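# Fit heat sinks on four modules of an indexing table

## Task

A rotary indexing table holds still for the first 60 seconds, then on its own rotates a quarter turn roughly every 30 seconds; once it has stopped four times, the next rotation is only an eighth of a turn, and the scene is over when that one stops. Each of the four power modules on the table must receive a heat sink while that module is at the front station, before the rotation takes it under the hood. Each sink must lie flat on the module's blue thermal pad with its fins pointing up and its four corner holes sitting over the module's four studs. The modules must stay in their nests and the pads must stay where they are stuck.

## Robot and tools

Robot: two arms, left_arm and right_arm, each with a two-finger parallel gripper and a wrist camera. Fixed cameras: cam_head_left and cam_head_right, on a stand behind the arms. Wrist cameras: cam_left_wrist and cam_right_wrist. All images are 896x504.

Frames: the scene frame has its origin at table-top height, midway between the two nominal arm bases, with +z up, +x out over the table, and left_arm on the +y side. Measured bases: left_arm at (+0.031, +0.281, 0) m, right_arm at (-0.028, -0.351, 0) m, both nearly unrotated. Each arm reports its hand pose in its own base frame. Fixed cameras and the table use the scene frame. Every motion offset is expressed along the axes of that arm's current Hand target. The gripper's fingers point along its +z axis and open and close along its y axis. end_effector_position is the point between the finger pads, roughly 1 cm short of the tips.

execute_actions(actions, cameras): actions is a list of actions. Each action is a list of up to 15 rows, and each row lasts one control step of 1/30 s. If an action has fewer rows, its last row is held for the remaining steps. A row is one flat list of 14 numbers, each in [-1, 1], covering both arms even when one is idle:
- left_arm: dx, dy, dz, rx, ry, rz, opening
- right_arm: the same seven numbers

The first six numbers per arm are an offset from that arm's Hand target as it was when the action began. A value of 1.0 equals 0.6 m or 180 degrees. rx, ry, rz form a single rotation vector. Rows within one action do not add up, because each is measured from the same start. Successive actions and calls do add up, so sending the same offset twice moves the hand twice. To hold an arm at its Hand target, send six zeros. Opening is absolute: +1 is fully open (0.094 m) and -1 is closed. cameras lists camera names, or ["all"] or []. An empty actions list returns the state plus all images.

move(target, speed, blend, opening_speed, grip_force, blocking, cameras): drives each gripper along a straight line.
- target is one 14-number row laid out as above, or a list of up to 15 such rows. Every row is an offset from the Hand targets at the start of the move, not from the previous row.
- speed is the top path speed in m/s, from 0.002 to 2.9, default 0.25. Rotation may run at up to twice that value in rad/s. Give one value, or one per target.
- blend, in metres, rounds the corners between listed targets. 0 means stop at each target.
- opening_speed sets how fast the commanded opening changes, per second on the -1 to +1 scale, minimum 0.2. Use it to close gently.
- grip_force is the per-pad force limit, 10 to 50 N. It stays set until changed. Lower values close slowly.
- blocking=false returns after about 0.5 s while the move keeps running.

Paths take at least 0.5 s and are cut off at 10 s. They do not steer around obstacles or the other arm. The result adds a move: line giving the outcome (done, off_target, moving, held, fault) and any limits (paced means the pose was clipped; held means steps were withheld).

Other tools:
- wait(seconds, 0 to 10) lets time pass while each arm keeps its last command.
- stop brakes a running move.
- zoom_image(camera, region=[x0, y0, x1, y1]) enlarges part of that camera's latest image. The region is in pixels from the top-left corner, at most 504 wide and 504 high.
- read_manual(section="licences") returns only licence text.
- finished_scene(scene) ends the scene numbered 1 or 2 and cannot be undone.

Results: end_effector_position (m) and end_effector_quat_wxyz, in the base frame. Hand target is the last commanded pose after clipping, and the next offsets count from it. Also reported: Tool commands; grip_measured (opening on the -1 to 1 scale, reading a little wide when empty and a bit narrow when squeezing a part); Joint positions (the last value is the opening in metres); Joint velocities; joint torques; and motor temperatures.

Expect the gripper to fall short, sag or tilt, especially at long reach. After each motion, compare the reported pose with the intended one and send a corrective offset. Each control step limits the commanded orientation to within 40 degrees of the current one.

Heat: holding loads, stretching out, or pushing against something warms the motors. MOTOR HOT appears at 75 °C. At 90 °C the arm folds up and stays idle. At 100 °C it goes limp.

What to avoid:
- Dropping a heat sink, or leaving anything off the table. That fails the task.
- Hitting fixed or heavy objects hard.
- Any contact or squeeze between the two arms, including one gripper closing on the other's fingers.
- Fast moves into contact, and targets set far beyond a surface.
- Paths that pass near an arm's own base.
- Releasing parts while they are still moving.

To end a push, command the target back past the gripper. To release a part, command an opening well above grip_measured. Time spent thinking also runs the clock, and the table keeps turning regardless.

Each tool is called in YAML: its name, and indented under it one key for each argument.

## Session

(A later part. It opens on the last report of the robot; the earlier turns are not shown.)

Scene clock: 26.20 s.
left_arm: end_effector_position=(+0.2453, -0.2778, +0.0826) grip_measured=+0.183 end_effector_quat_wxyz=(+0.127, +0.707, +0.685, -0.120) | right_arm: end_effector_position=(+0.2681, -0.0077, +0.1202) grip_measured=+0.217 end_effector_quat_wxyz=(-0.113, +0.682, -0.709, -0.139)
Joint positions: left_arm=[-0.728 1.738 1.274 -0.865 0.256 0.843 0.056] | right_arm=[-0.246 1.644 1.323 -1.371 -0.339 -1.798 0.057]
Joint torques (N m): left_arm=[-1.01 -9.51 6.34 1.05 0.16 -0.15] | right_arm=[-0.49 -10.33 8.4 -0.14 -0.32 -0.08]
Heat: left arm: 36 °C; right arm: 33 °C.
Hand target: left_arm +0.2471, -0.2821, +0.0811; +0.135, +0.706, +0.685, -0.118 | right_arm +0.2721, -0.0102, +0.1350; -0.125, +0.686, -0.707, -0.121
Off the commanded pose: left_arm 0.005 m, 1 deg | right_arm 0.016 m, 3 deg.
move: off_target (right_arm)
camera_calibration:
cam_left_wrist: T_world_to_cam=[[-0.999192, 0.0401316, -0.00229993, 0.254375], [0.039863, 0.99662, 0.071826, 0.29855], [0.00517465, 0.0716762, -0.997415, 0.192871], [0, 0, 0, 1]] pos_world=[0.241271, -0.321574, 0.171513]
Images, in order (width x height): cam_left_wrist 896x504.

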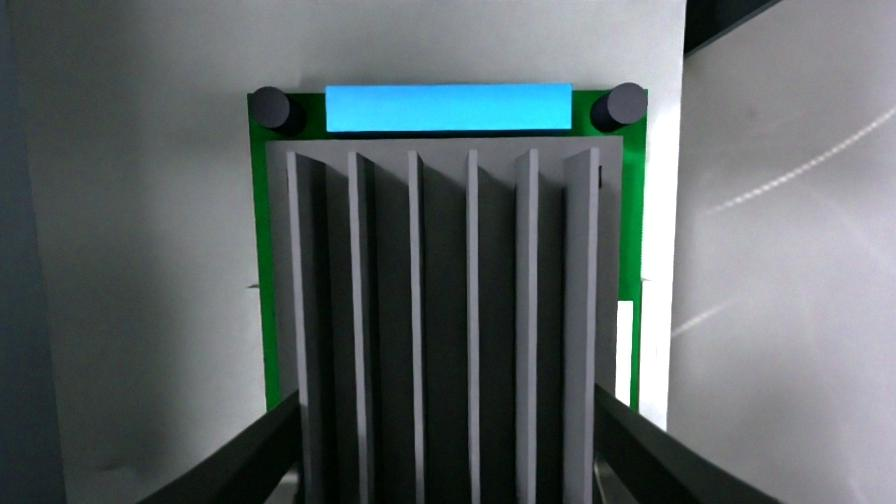

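move:
  target: [0.0047,-0.0015,-0.0017,0,0,0,0.02,0,0,0,0,0,0,0.02]
  speed: 0.1
  cameras: ["cam_left_wrist"]

zoom_image:
  camera: "cam_left_wrist"
  region: [230, 0, 680, 250]

zoom_image:
  camera: "cam_left_wrist"
  region: [570, 140, 650, 200]

Scene clock: 27.97 s.
left_arm: end_effector_position=(+0.2435, -0.2762, +0.0795) grip_measured=+0.183 end_effector_quat_wxyz=(+0.123, +0.707, +0.686, -0.120) | right_arm: end_effector_position=(+0.2681, -0.0077, +0.1202) grip_measured=+0.217 end_effector_quat_wxyz=(-0.113, +0.682, -0.709, -0.139)
Joint positions: left_arm=[-0.728 1.738 1.263 -0.861 0.256 0.843 0.056] | right_arm=[-0.246 1.644 1.323 -1.371 -0.339 -1.798 0.057]
Joint torques (N m): left_arm=[-0.59 -10.41 6.26 1.02 0.19 -0.11] | right_arm=[-0.49 -10.39 8.47 -0.13 -0.33 -0.05]
Motor temperatures (°C): left_arm=[26 33 36 29 23 27 28] | right_arm=[26 28 34 28 23 23 24]
Heat: left arm: 36 °C; right arm: 34 °C.
Hand target: left_arm +0.2463, -0.2791, +0.0810; +0.135, +0.706, +0.685, -0.118 | right_arm +0.2721, -0.0102, +0.1350; -0.125, +0.686, -0.707, -0.121
Off the commanded pose: left_arm 0.004 m, 1 deg | right_arm 0.016 m, 3 deg.
move: off_target (right_arm)
camera_calibration:
cam_left_wrist: T_world_to_cam=[[-0.999186, 0.0401795, 0.00362253, 0.252063], [0.040339, 0.996238, 0.076697, 0.296703], [-0.000527254, 0.0767807, -0.997048, 0.192461], [0, 0, 0, 1]] pos_world=[0.239991, -0.320492, 0.168223]
Images, in order (width x height): cam_left_wrist 896x504.

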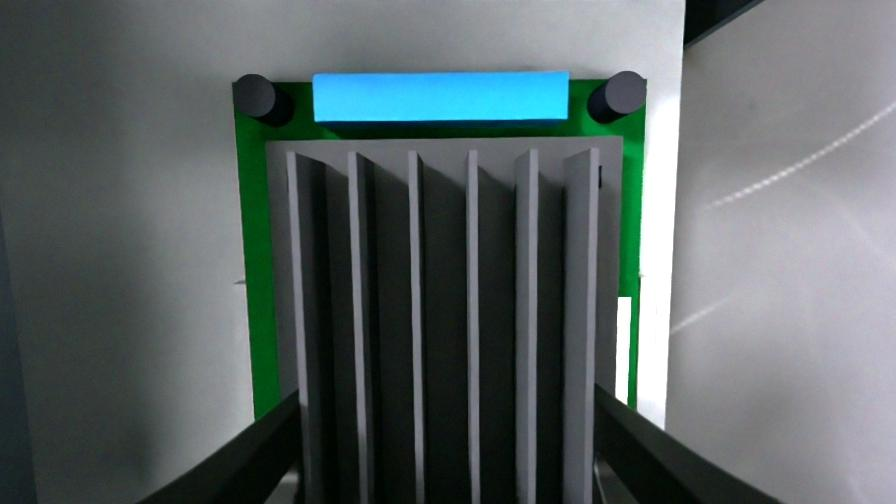

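Scaled by 1.120 from the camera's 896x504 image, which has a finer 1280x720 frame.

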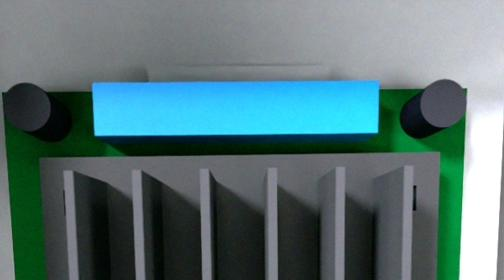

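Scaled by 6.300 from the camera's 896x504 image, which has a finer 1280x720 frame.

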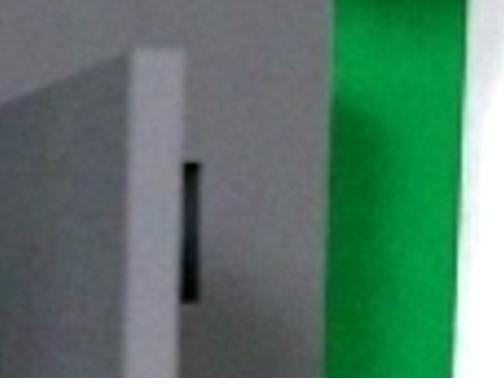

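move:
  target: [0,0.0022,-0.0037,0,0,0,0.02,0,0,0,0,0,0,0.02]
  speed: 0.1
  cameras: ["cam_left_wrist"]

zoom_image:
  camera: "cam_left_wrist"
  region: [230, 0, 680, 250]

zoom_image:
  camera: "cam_left_wrist"
  region: [570, 140, 650, 200]

Scene clock: 29.10 s.
left_arm: end_effector_position=(+0.2435, -0.2762, +0.0795) grip_measured=+0.183 end_effector_quat_wxyz=(+0.123, +0.707, +0.686, -0.120) | right_arm: end_effector_position=(+0.2681, -0.0077, +0.1202) grip_measured=+0.217 end_effector_quat_wxyz=(-0.113, +0.682, -0.709, -0.139)
Joint positions: left_arm=[-0.728 1.738 1.263 -0.861 0.256 0.843 0.056] | right_arm=[-0.246 1.644 1.323 -1.371 -0.339 -1.798 0.057]
Joint torques (N m): left_arm=[-0.27 -10.4 7.16 0.92 0.2 -0.06] | right_arm=[-0.5 -10.36 8.44 -0.13 -0.33 -0.05]
Heat: left arm: 36 °C; right arm: 34 °C.
Hand target: left_arm +0.2475, -0.2783, +0.0831; +0.135, +0.706, +0.685, -0.118 | right_arm +0.2721, -0.0102, +0.1350; -0.125, +0.686, -0.707, -0.121
Off the commanded pose: left_arm 0.006 m, 1 deg | right_arm 0.016 m, 3 deg.
move: off_target (right_arm)
camera_calibration:
cam_left_wrist: T_world_to_cam=[[-0.999186, 0.0401795, 0.00362253, 0.252063], [0.040339, 0.996238, 0.076697, 0.296703], [-0.000527254, 0.0767807, -0.997048, 0.192461], [0, 0, 0, 1]] pos_world=[0.239991, -0.320492, 0.168223]
Images, in order (width x height): cam_left_wrist 896x504.

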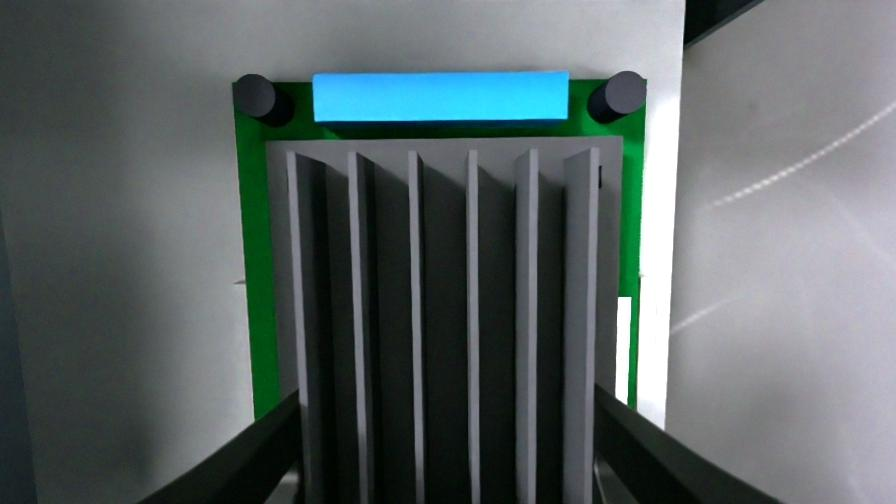

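Scaled by 1.120 from the camera's 896x504 image, which has a finer 1280x720 frame.

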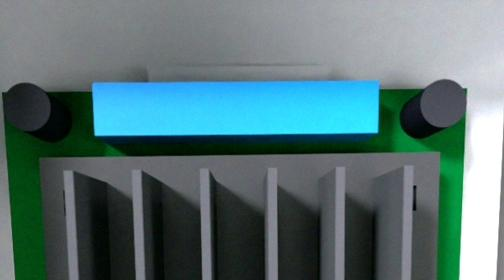

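Scaled by 6.300 from the camera's 896x504 image, which has a finer 1280x720 frame.

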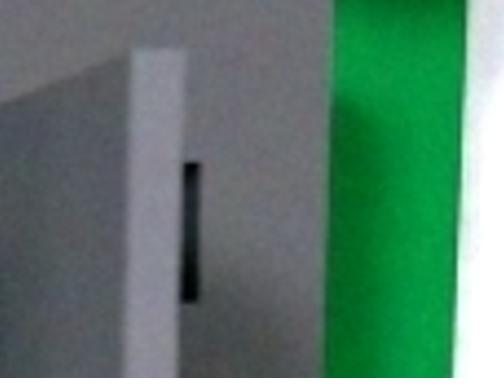

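move:
  target: [-0.0005,0.0025,-0.0037,0,0,0,0.02,0,0,0,0,0,0,0.02]
  speed: 0.1
  cameras: ["cam_left_wrist"]

zoom_image:
  camera: "cam_left_wrist"
  region: [230, 0, 680, 250]

Scene clock: 30.00 s.
left_arm: end_effector_position=(+0.2435, -0.2762, +0.0795) grip_measured=+0.183 end_effector_quat_wxyz=(+0.123, +0.707, +0.686, -0.120) | right_arm: end_effector_position=(+0.2681, -0.0077, +0.1202) grip_measured=+0.217 end_effector_quat_wxyz=(-0.113, +0.682, -0.709, -0.139)
Joint positions: left_arm=[-0.728 1.738 1.263 -0.861 0.256 0.843 0.056] | right_arm=[-0.246 1.644 1.323 -1.371 -0.339 -1.798 0.057]
Joint torques (N m): left_arm=[0.05 -10.3 8.18 0.84 0.2 -0.01] | right_arm=[-0.44 -10.36 8.39 -0.15 -0.3 -0.07]
Heat: left arm: 36 °C; right arm: 34 °C.
Hand target: left_arm +0.2490, -0.2778, +0.0853; +0.135, +0.706, +0.685, -0.118 | right_arm +0.2721, -0.0102, +0.1350; -0.125, +0.686, -0.707, -0.121
Off the commanded pose: left_arm 0.008 m, 1 deg | right_arm 0.016 m, 3 deg.
move: off_target (right_arm)
camera_calibration:
cam_left_wrist: T_world_to_cam=[[-0.999186, 0.0401795, 0.00362253, 0.252063], [0.040339, 0.996238, 0.076697, 0.296703], [-0.000527254, 0.0767807, -0.997048, 0.192461], [0, 0, 0, 1]] pos_world=[0.239991, -0.320492, 0.168223]
Images, in order (width x height): cam_left_wrist 896x504.

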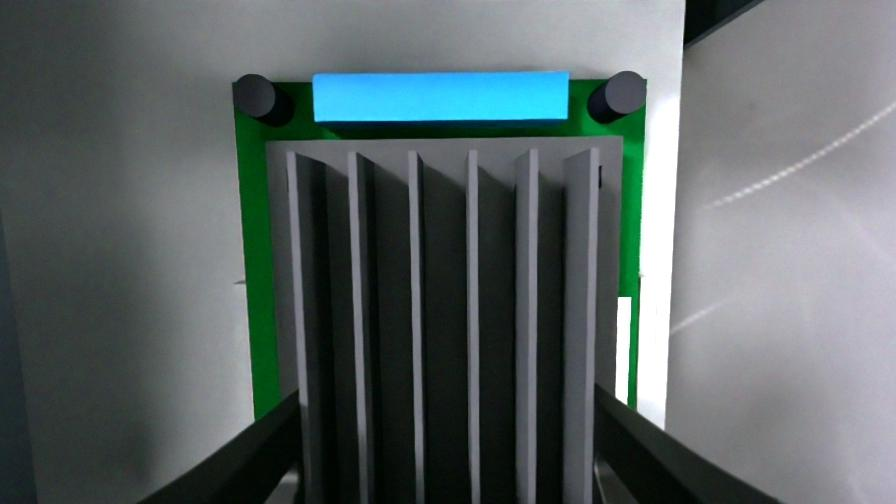

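Scaled by 1.120 from the camera's 896x504 image, which has a finer 1280x720 frame.

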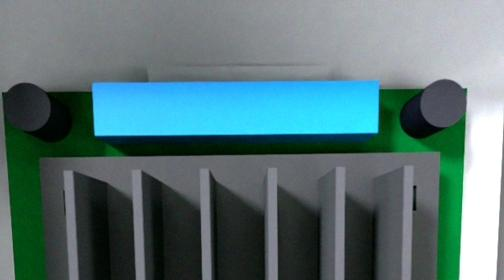

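move:
  target: [0.0045,0.005,-0.0017,0,0,0,0.02,0,0,0,0,0,0,0.02]
  speed: 0.1
  cameras: ["cam_left_wrist"]

zoom_image:
  camera: "cam_left_wrist"
  region: [230, 0, 680, 250]

Scene clock: 31.00 s.
left_arm: end_effector_position=(+0.2458, -0.2741, +0.0795) grip_measured=+0.183 end_effector_quat_wxyz=(+0.124, +0.706, +0.687, -0.119) | right_arm: end_effector_position=(+0.2681, -0.0077, +0.1202) grip_measured=+0.217 end_effector_quat_wxyz=(-0.113, +0.682, -0.709, -0.139)
Joint positions: left_arm=[-0.72 1.738 1.263 -0.861 0.256 0.847 0.056] | right_arm=[-0.246 1.644 1.323 -1.371 -0.339 -1.798 0.057]
Joint torques (N m): left_arm=[0.32 -10.07 8.49 0.78 0.24 0.1] | right_arm=[-0.42 -10.3 8.35 -0.14 -0.32 -0.08]
Heat: left arm: 36 °C; right arm: 34 °C.
Hand target: left_arm +0.2520, -0.2751, +0.0854; +0.135, +0.706, +0.685, -0.118 | right_arm +0.2721, -0.0102, +0.1350; -0.125, +0.686, -0.707, -0.121
Off the commanded pose: left_arm 0.009 m, 1 deg | right_arm 0.016 m, 3 deg.
move: off_target (right_arm)
camera_calibration:
cam_left_wrist: T_world_to_cam=[[-0.999372, 0.0353677, 0.00232947, 0.253102], [0.0354421, 0.996422, 0.0767287, 0.295761], [0.000392582, 0.0767631, -0.997049, 0.192071], [0, 0, 0, 1]] pos_world=[0.242385, -0.318398, 0.168221]
Images, in order (width x height): cam_left_wrist 896x504.

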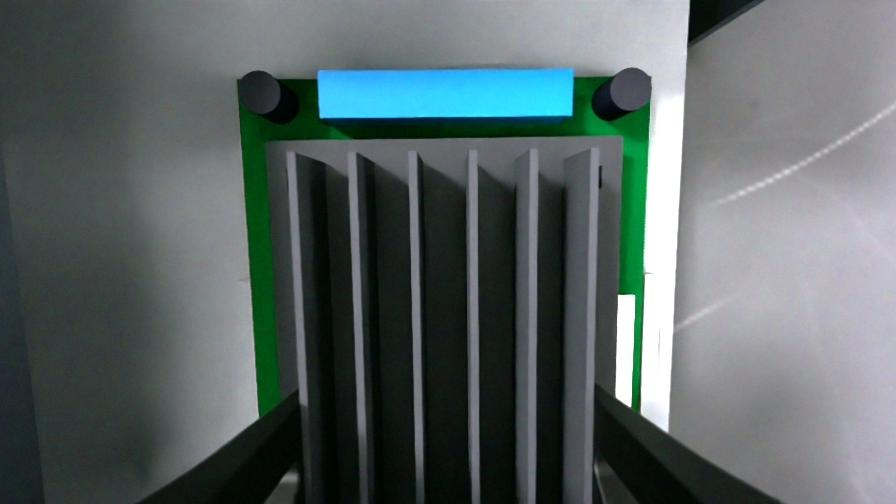

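Scaled by 1.120 from the camera's 896x504 image, which has a finer 1280x720 frame.

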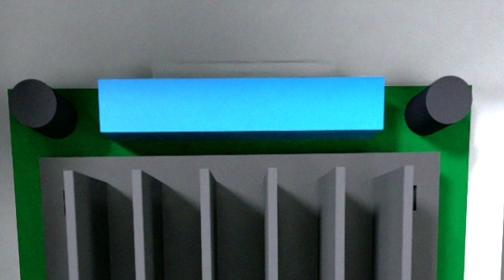

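move:
  target: [0.0058,-0.0005,0.0156,0,0,0,0.02,0,0,0,0,0,0,0.02]
  speed: 0.06
  cameras: ["cam_left_wrist"]

zoom_image:
  camera: "cam_left_wrist"
  region: [230, 0, 680, 250]

zoom_image:
  camera: "cam_left_wrist"
  region: [570, 140, 650, 200]

Scene clock: 32.33 s.
left_arm: end_effector_position=(+0.2460, -0.2743, +0.0784) grip_measured=+0.183 end_effector_quat_wxyz=(+0.125, +0.706, +0.687, -0.119) | right_arm: end_effector_position=(+0.2681, -0.0077, +0.1202) grip_measured=+0.217 end_effector_quat_wxyz=(-0.113, +0.682, -0.709, -0.139)
Joint positions: left_arm=[-0.72 1.738 1.258 -0.854 0.256 0.848 0.056] | right_arm=[-0.246 1.644 1.323 -1.371 -0.339 -1.798 0.057]
Joint torques (N m): left_arm=[0.34 -9.13 6.02 1.1 0.23 0.08] | right_arm=[-0.53 -10.33 8.4 -0.15 -0.33 -0.06]
Heat: left arm: 36 °C; right arm: 34 °C.
Hand target: left_arm +0.2520, -0.2751, +0.0755; +0.135, +0.706, +0.685, -0.118 | right_arm +0.2721, -0.0102, +0.1350; -0.125, +0.686, -0.707, -0.121
Off the commanded pose: left_arm 0.007 m, 1 deg | right_arm 0.016 m, 3 deg.
move: off_target (right_arm)
camera_calibration:
cam_left_wrist: T_world_to_cam=[[-0.999336, 0.0364424, 0.000156025, 0.253793], [0.0363506, 0.996497, 0.0753115, 0.29588], [0.00258905, 0.0752671, -0.99716, 0.18998], [0, 0, 0, 1]] pos_world=[0.242378, -0.318392, 0.167118]
Images, in order (width x height): cam_left_wrist 896x504.

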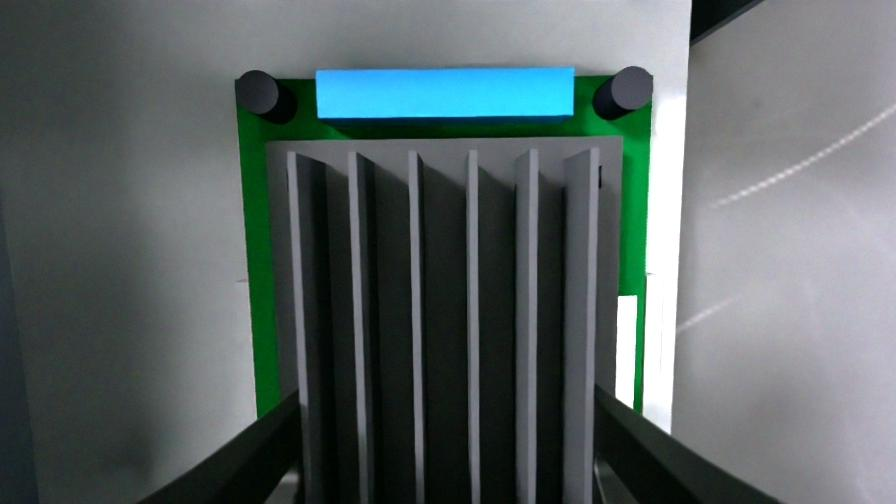

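Scaled by 1.120 from the camera's 896x504 image, which has a finer 1280x720 frame.

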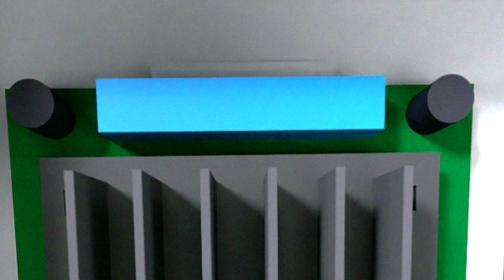

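Scaled by 6.300 from the camera's 896x504 image, which has a finer 1280x720 frame.

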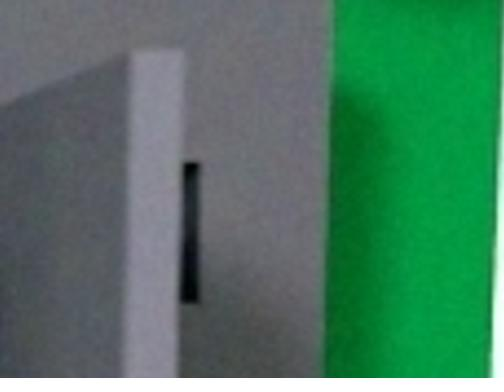

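move:
  target: [0.003,-0.0003,0.0082,0,0,0,0.02,0,0,0,0,0,0,0.02]
  speed: 0.06
  cameras: ["cam_left_wrist"]

zoom_image:
  camera: "cam_left_wrist"
  region: [230, 0, 680, 250]

zoom_image:
  camera: "cam_left_wrist"
  region: [570, 140, 650, 200]

Scene clock: 33.23 s.
left_arm: end_effector_position=(+0.2460, -0.2743, +0.0745) grip_measured=+0.183 end_effector_quat_wxyz=(+0.127, +0.706, +0.686, -0.119) | right_arm: end_effector_position=(+0.2681, -0.0077, +0.1202) grip_measured=+0.217 end_effector_quat_wxyz=(-0.113, +0.682, -0.709, -0.139)
Joint positions: left_arm=[-0.72 1.738 1.241 -0.832 0.256 0.848 0.056] | right_arm=[-0.246 1.644 1.323 -1.371 -0.339 -1.798 0.057]
Joint torques (N m): left_arm=[0.31 -8.62 6.19 1.13 0.25 0.09] | right_arm=[-0.46 -10.36 8.51 -0.12 -0.33 -0.05]
Heat: left arm: 36 °C; right arm: 35 °C.
Hand target: left_arm +0.2520, -0.2752, +0.0703; +0.135, +0.706, +0.685, -0.118 | right_arm +0.2721, -0.0102, +0.1350; -0.125, +0.686, -0.707, -0.121
Off the commanded pose: left_arm 0.007 m, 1 deg | right_arm 0.016 m, 3 deg.
move: off_target (right_arm)
camera_calibration:
cam_left_wrist: T_world_to_cam=[[-0.999331, 0.0364051, -0.00336446, 0.254037], [0.0360661, 0.996721, 0.0724363, 0.296577], [0.00599048, 0.0722665, -0.997367, 0.184426], [0, 0, 0, 1]] pos_world=[0.242066, -0.318181, 0.163312]
Images, in order (width x height): cam_left_wrist 896x504.

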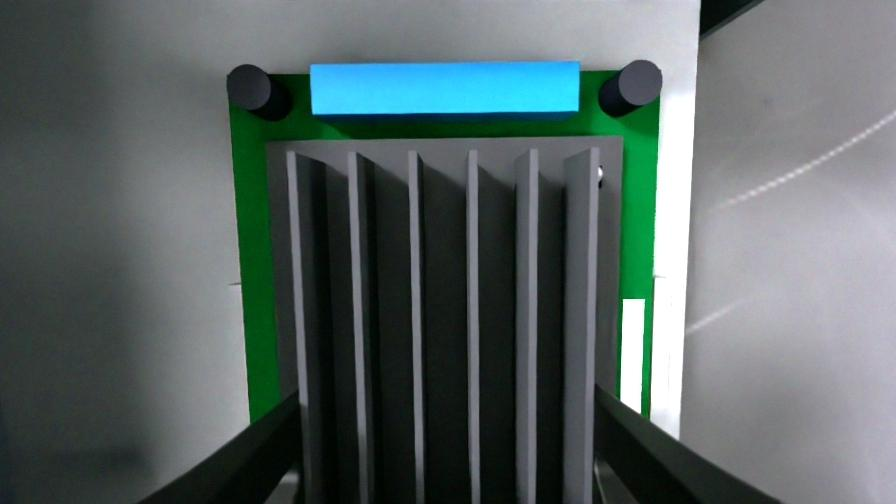

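Scaled by 1.120 from the camera's 896x504 image, which has a finer 1280x720 frame.

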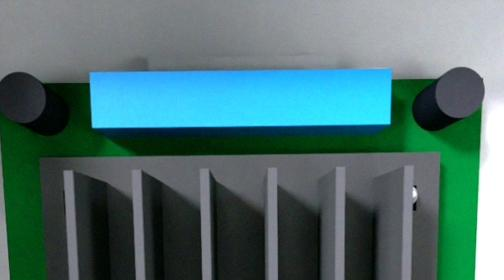

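Scaled by 6.300 from the camera's 896x504 image, which has a finer 1280x720 frame.

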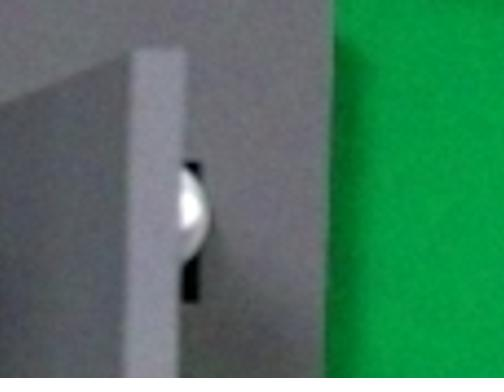

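move:
  target: [0.0038,-0.0003,0.0094,0,0,0,0.02,0,0,0,0,0,0,0.02]
  speed: 0.06
  cameras: ["cam_left_wrist"]

zoom_image:
  camera: "cam_left_wrist"
  region: [230, 0, 680, 250]

zoom_image:
  camera: "cam_left_wrist"
  region: [570, 140, 650, 200]

Scene clock: 34.13 s.
left_arm: end_effector_position=(+0.2460, -0.2742, +0.0730) grip_measured=+0.183 end_effector_quat_wxyz=(+0.128, +0.706, +0.687, -0.120) | right_arm: end_effector_position=(+0.2681, -0.0077, +0.1202) grip_measured=+0.217 end_effector_quat_wxyz=(-0.113, +0.682, -0.709, -0.139)
Joint positions: left_arm=[-0.719 1.738 1.234 -0.824 0.258 0.848 0.056] | right_arm=[-0.246 1.644 1.323 -1.371 -0.339 -1.798 0.057]
Joint torques (N m): left_arm=[0.27 -7.98 5.07 1.27 0.22 0.08] | right_arm=[-0.51 -10.39 8.46 -0.15 -0.32 -0.06]
Heat: left arm: 36 °C; right arm: 35 °C.
Hand target: left_arm +0.2520, -0.2750, +0.0642; +0.135, +0.706, +0.685, -0.118 | right_arm +0.2721, -0.0102, +0.1350; -0.125, +0.686, -0.707, -0.121
Off the commanded pose: left_arm 0.011 m, 1 deg | right_arm 0.016 m, 3 deg.
move: off_target (left_arm, right_arm)
camera_calibration:
cam_left_wrist: T_world_to_cam=[[-0.999355, 0.0357724, -0.00320865, 0.253801], [0.035462, 0.996936, 0.0697224, 0.297018], [0.00569296, 0.0695637, -0.997561, 0.182351], [0, 0, 0, 1]] pos_world=[0.242066, -0.317872, 0.162012]
Images, in order (width x height): cam_left_wrist 896x504.

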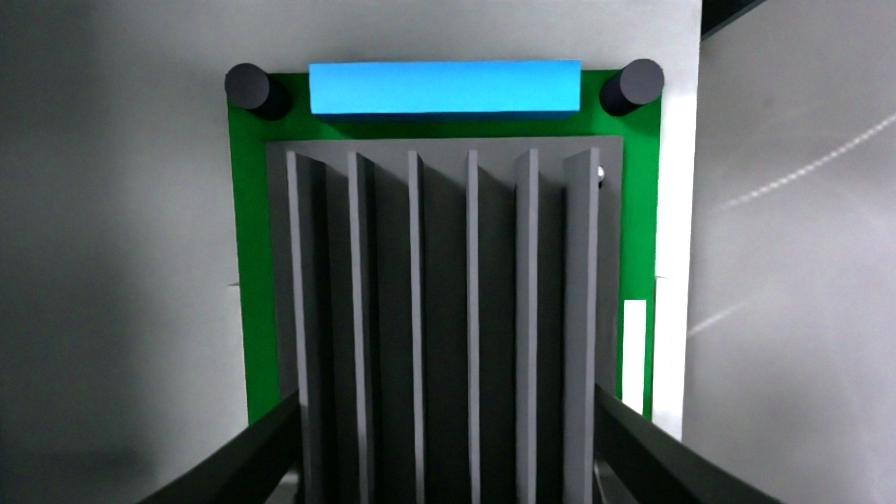

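Scaled by 1.120 from the camera's 896x504 image, which has a finer 1280x720 frame.

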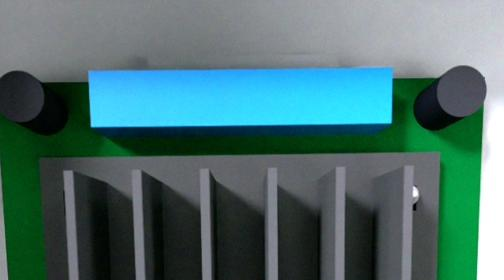

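Scaled by 6.300 from the camera's 896x504 image, which has a finer 1280x720 frame.

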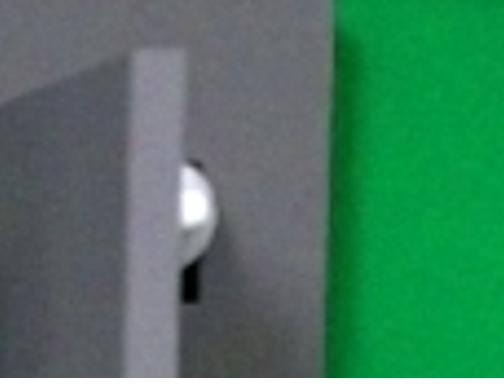

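move:
  target:
    - [-0.0023,0.0002,-0.0062,0,0,0,0.45,0,0,0,0,0,0,0.02]
    - [-0.0146,0.0013,-0.039,0,0,0,0.45,0,0,0,0,0,0,0.02]
    - [-0.0584,0.005,-0.1558,0,0,0,0.45,0,0,0,0,0,0,0.02]
  speed: [0.05,0.06,0.25]
  blend: [0,0.005,0]
  opening_speed: 0.8
  cameras: ["cam_left_wrist","cam_head_left"]

zoom_image:
  camera: "cam_left_wrist"
  region: [230, 0, 680, 450]

Scene clock: 36.80 s.
left_arm: end_effector_position=(+0.2484, -0.2752, +0.1475) grip_measured=+0.447 end_effector_quat_wxyz=(+0.116, +0.705, +0.689, -0.121) | right_arm: end_effector_position=(+0.2681, -0.0077, +0.1202) grip_measured=+0.217 end_effector_quat_wxyz=(-0.113, +0.682, -0.709, -0.139)
Joint positions: left_arm=[-0.717 1.737 1.538 -1.154 0.258 0.848 0.068] | right_arm=[-0.246 1.644 1.323 -1.371 -0.339 -1.798 0.057]
Joint torques (N m): left_arm=[0.06 -12.1 10.11 0.57 0.21 0.08] | right_arm=[-0.38 -10.4 8.4 -0.15 -0.33 -0.05]
Heat: left arm: 36 °C; right arm: 35 °C.
Hand target: left_arm +0.2520, -0.2749, +0.1640; +0.135, +0.706, +0.685, -0.118 | right_arm +0.2721, -0.0102, +0.1350; -0.125, +0.686, -0.707, -0.121
Off the commanded pose: left_arm 0.017 m, 2 deg | right_arm 0.016 m, 3 deg.
move: off_target (left_arm, right_arm)
camera_calibration:
cam_left_wrist: T_world_to_cam=[[-0.999304, 0.0333728, 0.0166399, 0.252928], [0.0346819, 0.995705, 0.085836, 0.290172], [-0.0137038, 0.0863534, -0.99617, 0.265978], [0, 0, 0, 1]] pos_world=[0.246334, -0.320335, 0.235843]
Images, in order (width x height): cam_head_left 896x504, cam_left_wrist 896x504.

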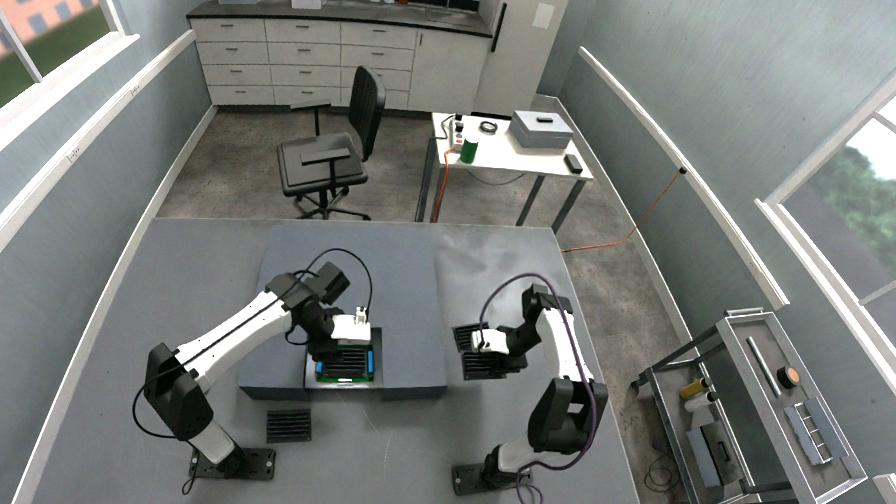

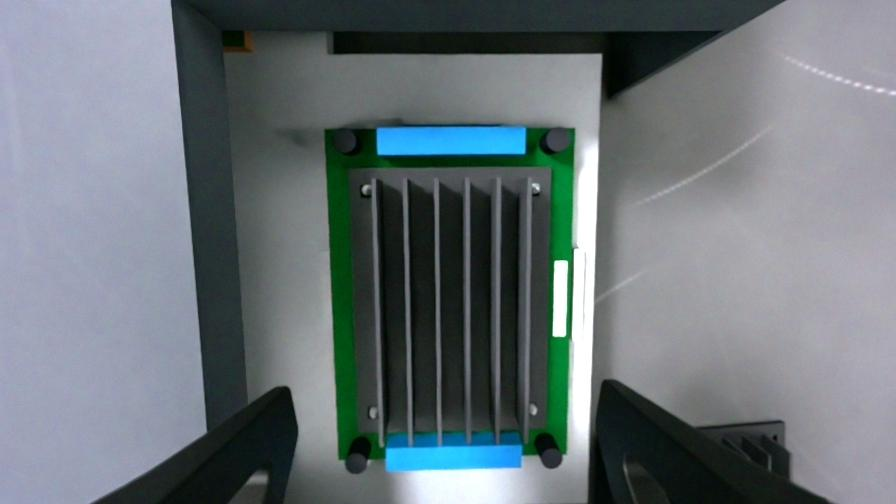

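Scaled by 1.120 from the camera's 896x504 image, which has a finer 1280x720 frame.

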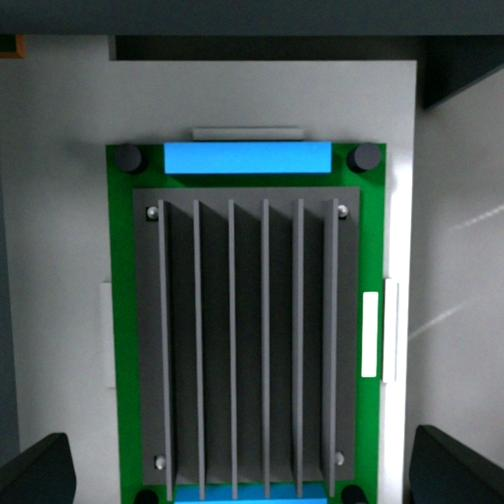

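move:
  target:
    - [0.161,-0.2073,-0.0777,-0.0086,0.0007,-0.0229,0.45,0,0,0,0,0,0,0.02]
    - [0.2295,-0.2555,-0.0248,-0.0086,0.0007,-0.0229,1,0,0,0,0,0,0,0.02]
  speed: 0.25
  blend: [0.03,0]
  cameras: ["cam_left_wrist","cam_head_left"]

Scene clock: 39.97 s.
left_arm: end_effector_position=(+0.1015, -0.1396, +0.1274) grip_measured=+0.997 end_effector_quat_wxyz=(+0.137, +0.678, +0.713, -0.119) | right_arm: end_effector_position=(+0.2681, -0.0077, +0.1202) grip_measured=+0.217 end_effector_quat_wxyz=(-0.113, +0.682, -0.709, -0.139)
Joint positions: left_arm=[-0.684 0.897 0.822 -1.234 0.256 0.803 0.094] | right_arm=[-0.246 1.644 1.323 -1.371 -0.339 -1.798 0.057]
Joint torques (N m): left_arm=[0.1 -1.77 5.97 0.9 0.12 0.08] | right_arm=[-0.5 -10.29 8.46 -0.12 -0.35 -0.06]
Heat: left arm: 37 °C; right arm: 35 °C.
Hand target: left_arm +0.1031, -0.1372, +0.1250; +0.140, +0.679, +0.712, -0.112 | right_arm +0.2721, -0.0102, +0.1350; -0.125, +0.686, -0.707, -0.121
Off the commanded pose: left_arm 0.004 m, 1 deg | right_arm 0.016 m, 3 deg.
move: off_target (right_arm); blend cut to 0.0297 m at target 1
camera_calibration:
cam_left_wrist: T_world_to_cam=[[-0.999127, -0.0416134, -0.00363853, 0.0940552], [-0.0417545, 0.997444, 0.0579915, 0.173513], [0.00121601, 0.0580928, -0.99831, 0.227011], [0, 0, 0, 1]] pos_world=[0.100942, -0.182343, 0.216907]
Images, in order (width x height): cam_head_left 896x504, cam_left_wrist 896x504.

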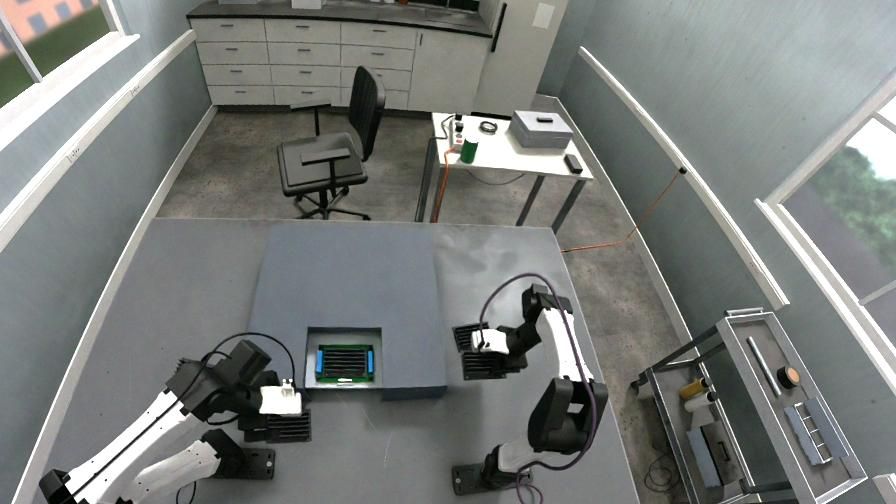

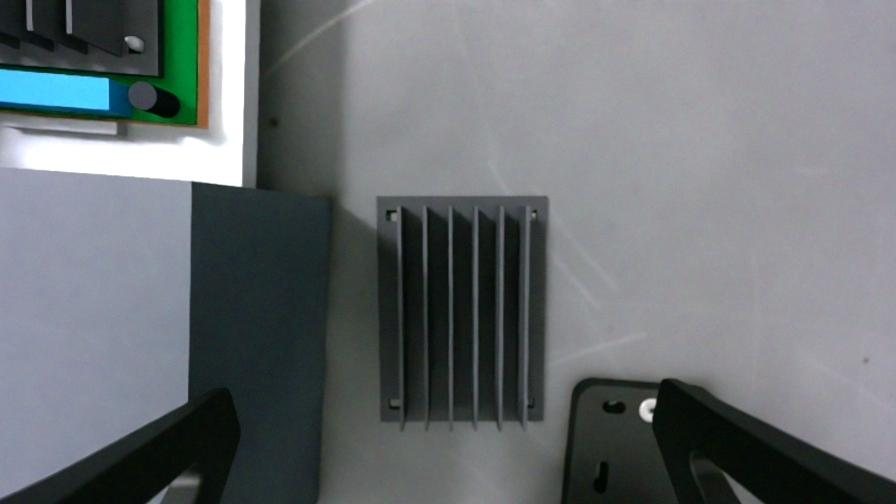

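move:
  target: [0.0702,-0.0197,0.1672,0.0008,0,0.002,0.6,0,0,0,0,0,0,0.02]
  speed: 0.15
  cameras: ["cam_left_wrist"]

Scene clock: 42.30 s.
left_arm: end_effector_position=(+0.0943, -0.1343, +0.0208) grip_measured=+0.602 end_effector_quat_wxyz=(+0.142, +0.680, +0.709, -0.117) | right_arm: end_effector_position=(+0.2681, -0.0077, +0.1202) grip_measured=+0.217 end_effector_quat_wxyz=(-0.113, +0.682, -0.709, -0.139)
Joint positions: left_arm=[-0.691 0.859 0.382 -0.821 0.253 0.804 0.075] | right_arm=[-0.246 1.644 1.323 -1.371 -0.339 -1.798 0.057]
Joint torques (N m): left_arm=[-0.9 0.29 5.79 0.99 0.1 -0.08] | right_arm=[-0.5 -10.35 8.38 -0.13 -0.32 -0.07]
Heat: left arm: 37 °C; right arm: 36 °C.
Hand target: left_arm +0.0943, -0.1335, +0.0160; +0.139, +0.681, +0.710, -0.113 | right_arm +0.2721, -0.0102, +0.1350; -0.125, +0.686, -0.707, -0.121
Off the commanded pose: left_arm 0.005 m, 1 deg | right_arm 0.016 m, 3 deg.
move: off_target (right_arm)
camera_calibration:
cam_left_wrist: T_world_to_cam=[[-0.999276, -0.0353053, -0.0141862, 0.0877676], [-0.0360087, 0.997954, 0.0528383, 0.173848], [0.0122917, 0.0533109, -0.998502, 0.118609], [0, 0, 0, 1]] pos_world=[0.0925062, -0.176717, 0.11049]
Images, in order (width x height): cam_left_wrist 896x504.

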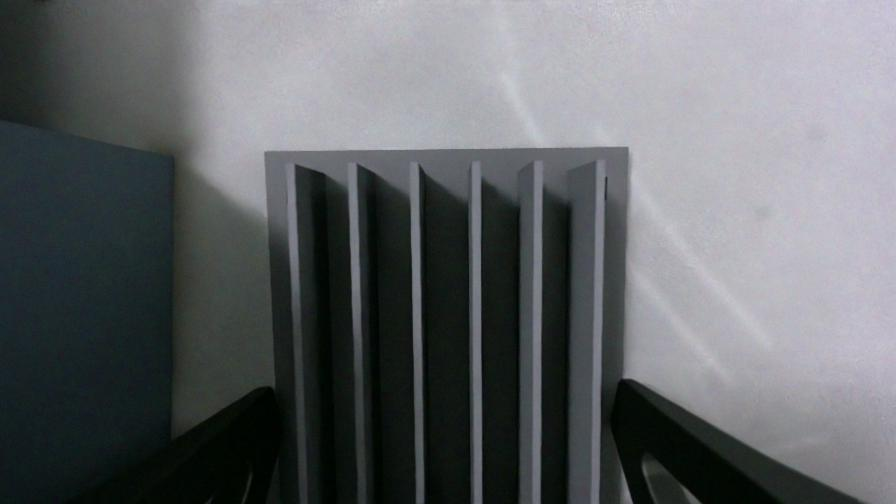

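move:
  target: [0,0,0,0,0,0,0.02,0,0,0,0,0,0,0.02]
  opening_speed: 1.0
  cameras: ["cam_left_wrist"]

zoom_image:
  camera: "cam_left_wrist"
  region: [230, 0, 680, 250]

Scene clock: 43.33 s.
left_arm: end_effector_position=(+0.0943, -0.1344, +0.0208) grip_measured=+0.186 end_effector_quat_wxyz=(+0.142, +0.680, +0.709, -0.117) | right_arm: end_effector_position=(+0.2681, -0.0077, +0.1202) grip_measured=+0.217 end_effector_quat_wxyz=(-0.113, +0.682, -0.709, -0.139)
Joint positions: left_arm=[-0.691 0.859 0.382 -0.82 0.253 0.804 0.056] | right_arm=[-0.246 1.644 1.323 -1.371 -0.339 -1.798 0.057]
Joint torques (N m): left_arm=[-0.88 0.34 5.81 1.03 0.11 -0.07] | right_arm=[-0.46 -10.41 8.39 -0.13 -0.32 -0.06]
Heat: left arm: 37 °C; right arm: 36 °C.
Hand target: left_arm +0.0943, -0.1335, +0.0160; +0.139, +0.681, +0.710, -0.113 | right_arm +0.2721, -0.0102, +0.1350; -0.125, +0.686, -0.707, -0.121
Off the commanded pose: left_arm 0.005 m, 1 deg | right_arm 0.016 m, 3 deg.
move: off_target (right_arm)
camera_calibration:
cam_left_wrist: T_world_to_cam=[[-0.999272, -0.0352913, -0.0144787, 0.087801], [-0.0360076, 0.997965, 0.0526282, 0.173873], [0.0125919, 0.0531113, -0.998509, 0.118546], [0, 0, 0, 1]] pos_world=[0.0925051, -0.176716, 0.11049]
Images, in order (width x height): cam_left_wrist 896x504.

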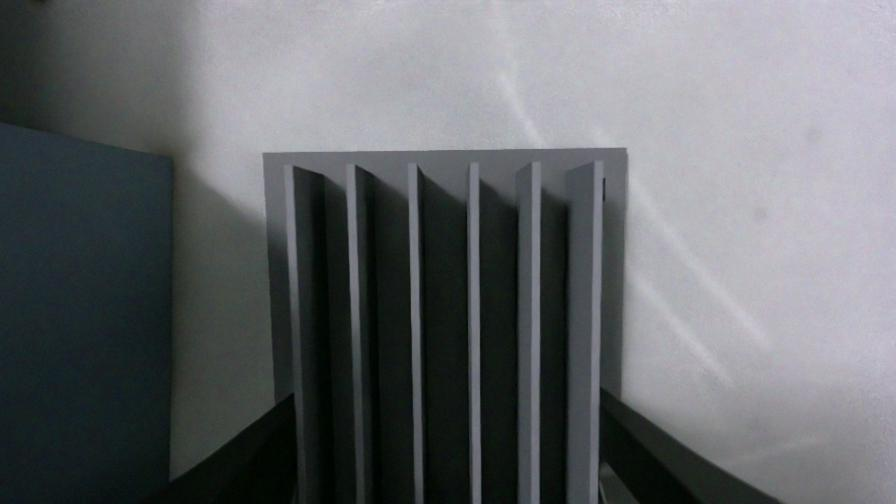

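Scaled by 1.120 from the camera's 896x504 image, which has a finer 1280x720 frame.

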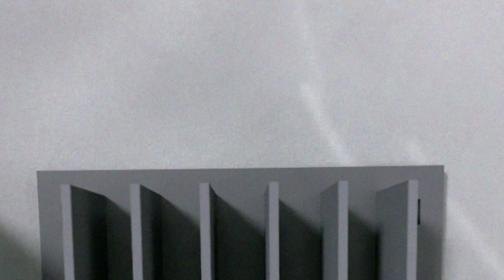

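move:
  target:
    - [-0.0586,0.0051,-0.156,0,0,0,0.02,-0.0229,0,-0.0627,0,0,0,0.02]
    - [-0.0586,0.0051,-0.156,0,0,0,0.02,-0.5307,-0.039,0.1172,0.0081,-0.0003,-0.0101,0.02]
  speed: 0.25
  blend: [0.02,0]
  cameras: ["cam_right_wrist","cam_head_right","cam_left_wrist"]

zoom_image:
  camera: "cam_right_wrist"
  region: [230, 0, 680, 250]

Scene clock: 47.10 s.
left_arm: end_effector_position=(+0.0876, -0.1308, +0.1037) grip_measured=+0.186 end_effector_quat_wxyz=(+0.118, +0.684, +0.711, -0.118) | right_arm: end_effector_position=(+0.2977, +0.3086, +0.1710) grip_measured=+0.217 end_effector_quat_wxyz=(-0.124, +0.701, -0.693, -0.112)
Joint positions: left_arm=[-0.706 0.853 0.723 -1.215 0.248 0.798 0.056] | right_arm=[0.705 1.974 1.938 -1.301 -0.244 -0.848 0.057]
Joint torques (N m): left_arm=[0.18 -1.69 10.82 0.71 0.15 -0.02] | right_arm=[-0.28 -10.45 9.35 0.77 -0.18 0.19]
Heat: left arm: 37 °C; right arm: 36 °C.
Hand target: left_arm +0.0944, -0.1335, +0.1160; +0.139, +0.681, +0.710, -0.113 | right_arm +0.3051, +0.3123, +0.1778; -0.136, +0.695, -0.697, -0.110
Off the commanded pose: left_arm 0.014 m, 3 deg | right_arm 0.011 m, 2 deg.
move: off_target (left_arm, right_arm)
camera_calibration:
cam_left_wrist: T_world_to_cam=[[-0.99946, -0.0263674, 0.0196289, 0.0799716], [-0.0245524, 0.995855, 0.0875749, 0.160754], [-0.0218566, 0.0870457, -0.995965, 0.208437], [0, 0, 0, 1]] pos_world=[0.088431, -0.176123, 0.191948]
cam_right_wrist: T_world_to_cam=[[0.999927, 0.0112477, 0.00430485, -0.301115], [0.0107705, -0.995104, 0.0982435, 0.325033], [0.00538879, -0.09819, -0.995153, 0.289409], [0, 0, 0, 1]] pos_world=[0.296033, 0.355246, 0.25737]
Images, in order (width x height): cam_head_right 896x504, cam_left_wrist 896x504, cam_right_wrist 896x504.

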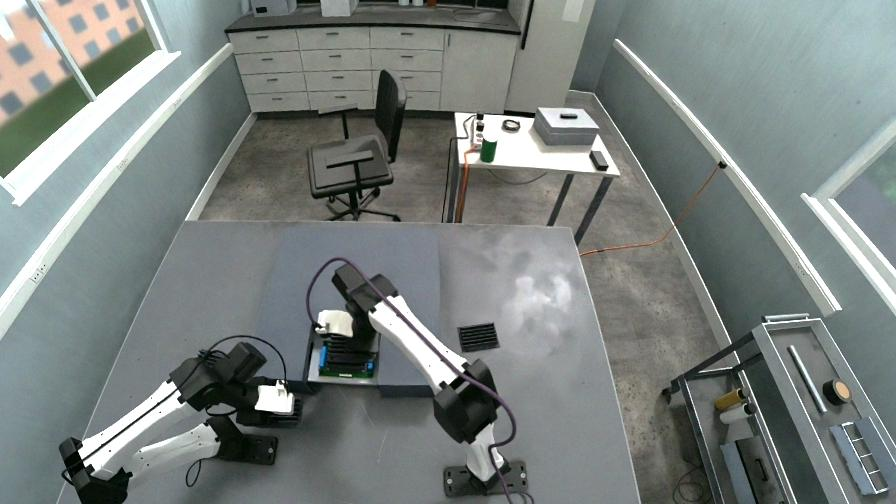

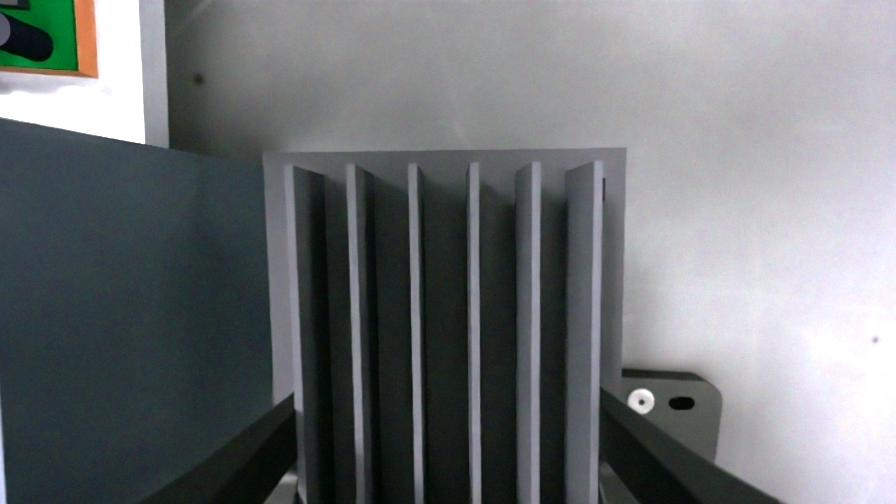

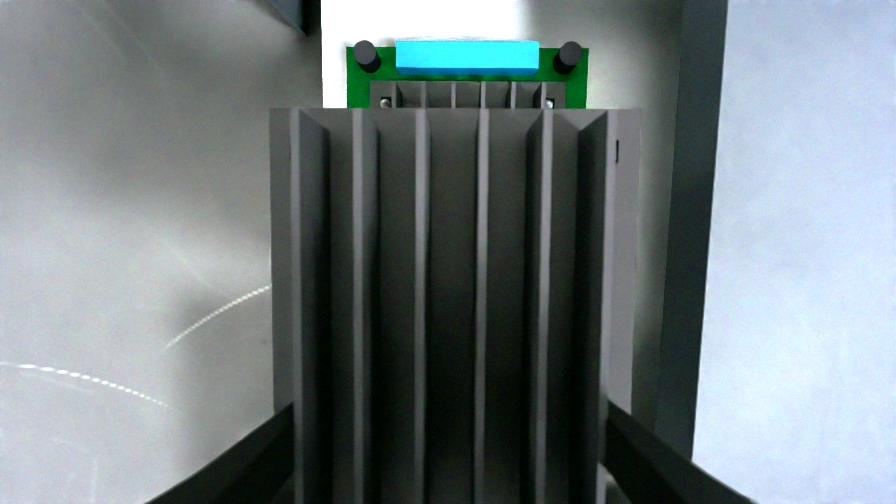

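Scaled by 1.120 from the camera's 896x504 image, which has a finer 1280x720 frame.

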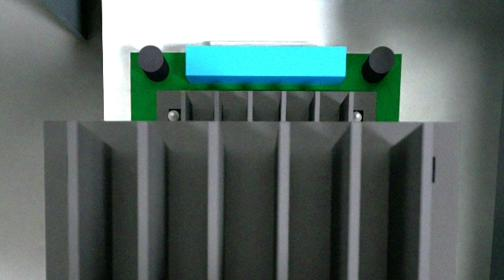

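move:
  target: [0,0,0,0,0,0,0.02,0,-0.0108,0.0004,-0.0028,-0.0078,0.0007,0.02]
  speed: 0.15

wait:
  seconds: 10
  cameras: ["cam_right_wrist"]

Scene clock: 49.07 s.
left_arm: end_effector_position=(+0.0876, -0.1308, +0.1037) grip_measured=+0.186 end_effector_quat_wxyz=(+0.118, +0.684, +0.711, -0.118) | right_arm: end_effector_position=(+0.3056, +0.3049, +0.1699) grip_measured=+0.217 end_effector_quat_wxyz=(-0.124, +0.694, -0.700, -0.113)
Joint positions: left_arm=[-0.706 0.853 0.723 -1.215 0.248 0.798 0.056] | right_arm=[0.685 1.987 1.951 -1.302 -0.248 -0.847 0.057]
Joint torques (N m): left_arm=[0.1 -1.7 10.84 0.7 0.16 -0.02] | right_arm=[-0.35 -10.58 9.32 0.83 -0.47 -0.01]
Heat: left arm: 38 °C; right arm: 36 °C.
Hand target: left_arm +0.0944, -0.1335, +0.1160; +0.139, +0.681, +0.710, -0.113 | right_arm +0.3116, +0.3124, +0.1778; -0.141, +0.694, -0.696, -0.122
Off the commanded pose: left_arm 0.014 m, 3 deg | right_arm 0.012 m, 2 deg.
move: off_target (left_arm, right_arm)

Scene clock: 59.07 s.
left_arm: end_effector_position=(+0.0876, -0.1308, +0.1037) grip_measured=+0.186 end_effector_quat_wxyz=(+0.118, +0.684, +0.711, -0.118) | right_arm: end_effector_position=(+0.3055, +0.3049, +0.1699) grip_measured=+0.217 end_effector_quat_wxyz=(-0.124, +0.694, -0.700, -0.113)
Joint positions: left_arm=[-0.706 0.853 0.723 -1.215 0.248 0.798 0.056] | right_arm=[0.685 1.987 1.951 -1.302 -0.248 -0.847 0.057]
Joint torques (N m): left_arm=[0.13 -1.68 10.8 0.7 0.16 -0.03] | right_arm=[-0.29 -10.66 9.36 0.84 -0.47 0]
Heat: left arm: 39 °C; right arm: 37 °C.
Hand target: left_arm +0.0944, -0.1335, +0.1160; +0.139, +0.681, +0.710, -0.113 | right_arm +0.3116, +0.3123, +0.1778; -0.141, +0.694, -0.696, -0.122
Tool commands: left_gripper/opening=+0.02 right_gripper/opening=+0.02
Off the commanded pose: left_arm 0.014 m, 3 deg | right_arm 0.012 m, 2 deg.
wait: 10.00 s; at rest by 0.17 s
camera_calibration:
cam_right_wrist: T_world_to_cam=[[0.999965, -0.00833109, 0.000741777, -0.302389], [-0.00836386, -0.995406, 0.0953743, 0.327848], [-0.0000562024, -0.0953772, -0.995441, 0.288836], [0, 0, 0, 1]] pos_world=[0.305136, 0.351371, 0.256475]
Images, in order (width x height): cam_right_wrist 896x504.

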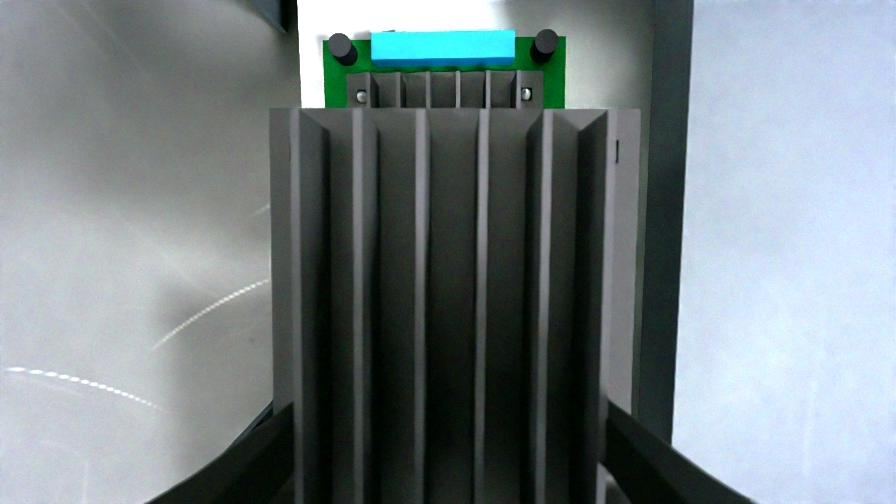

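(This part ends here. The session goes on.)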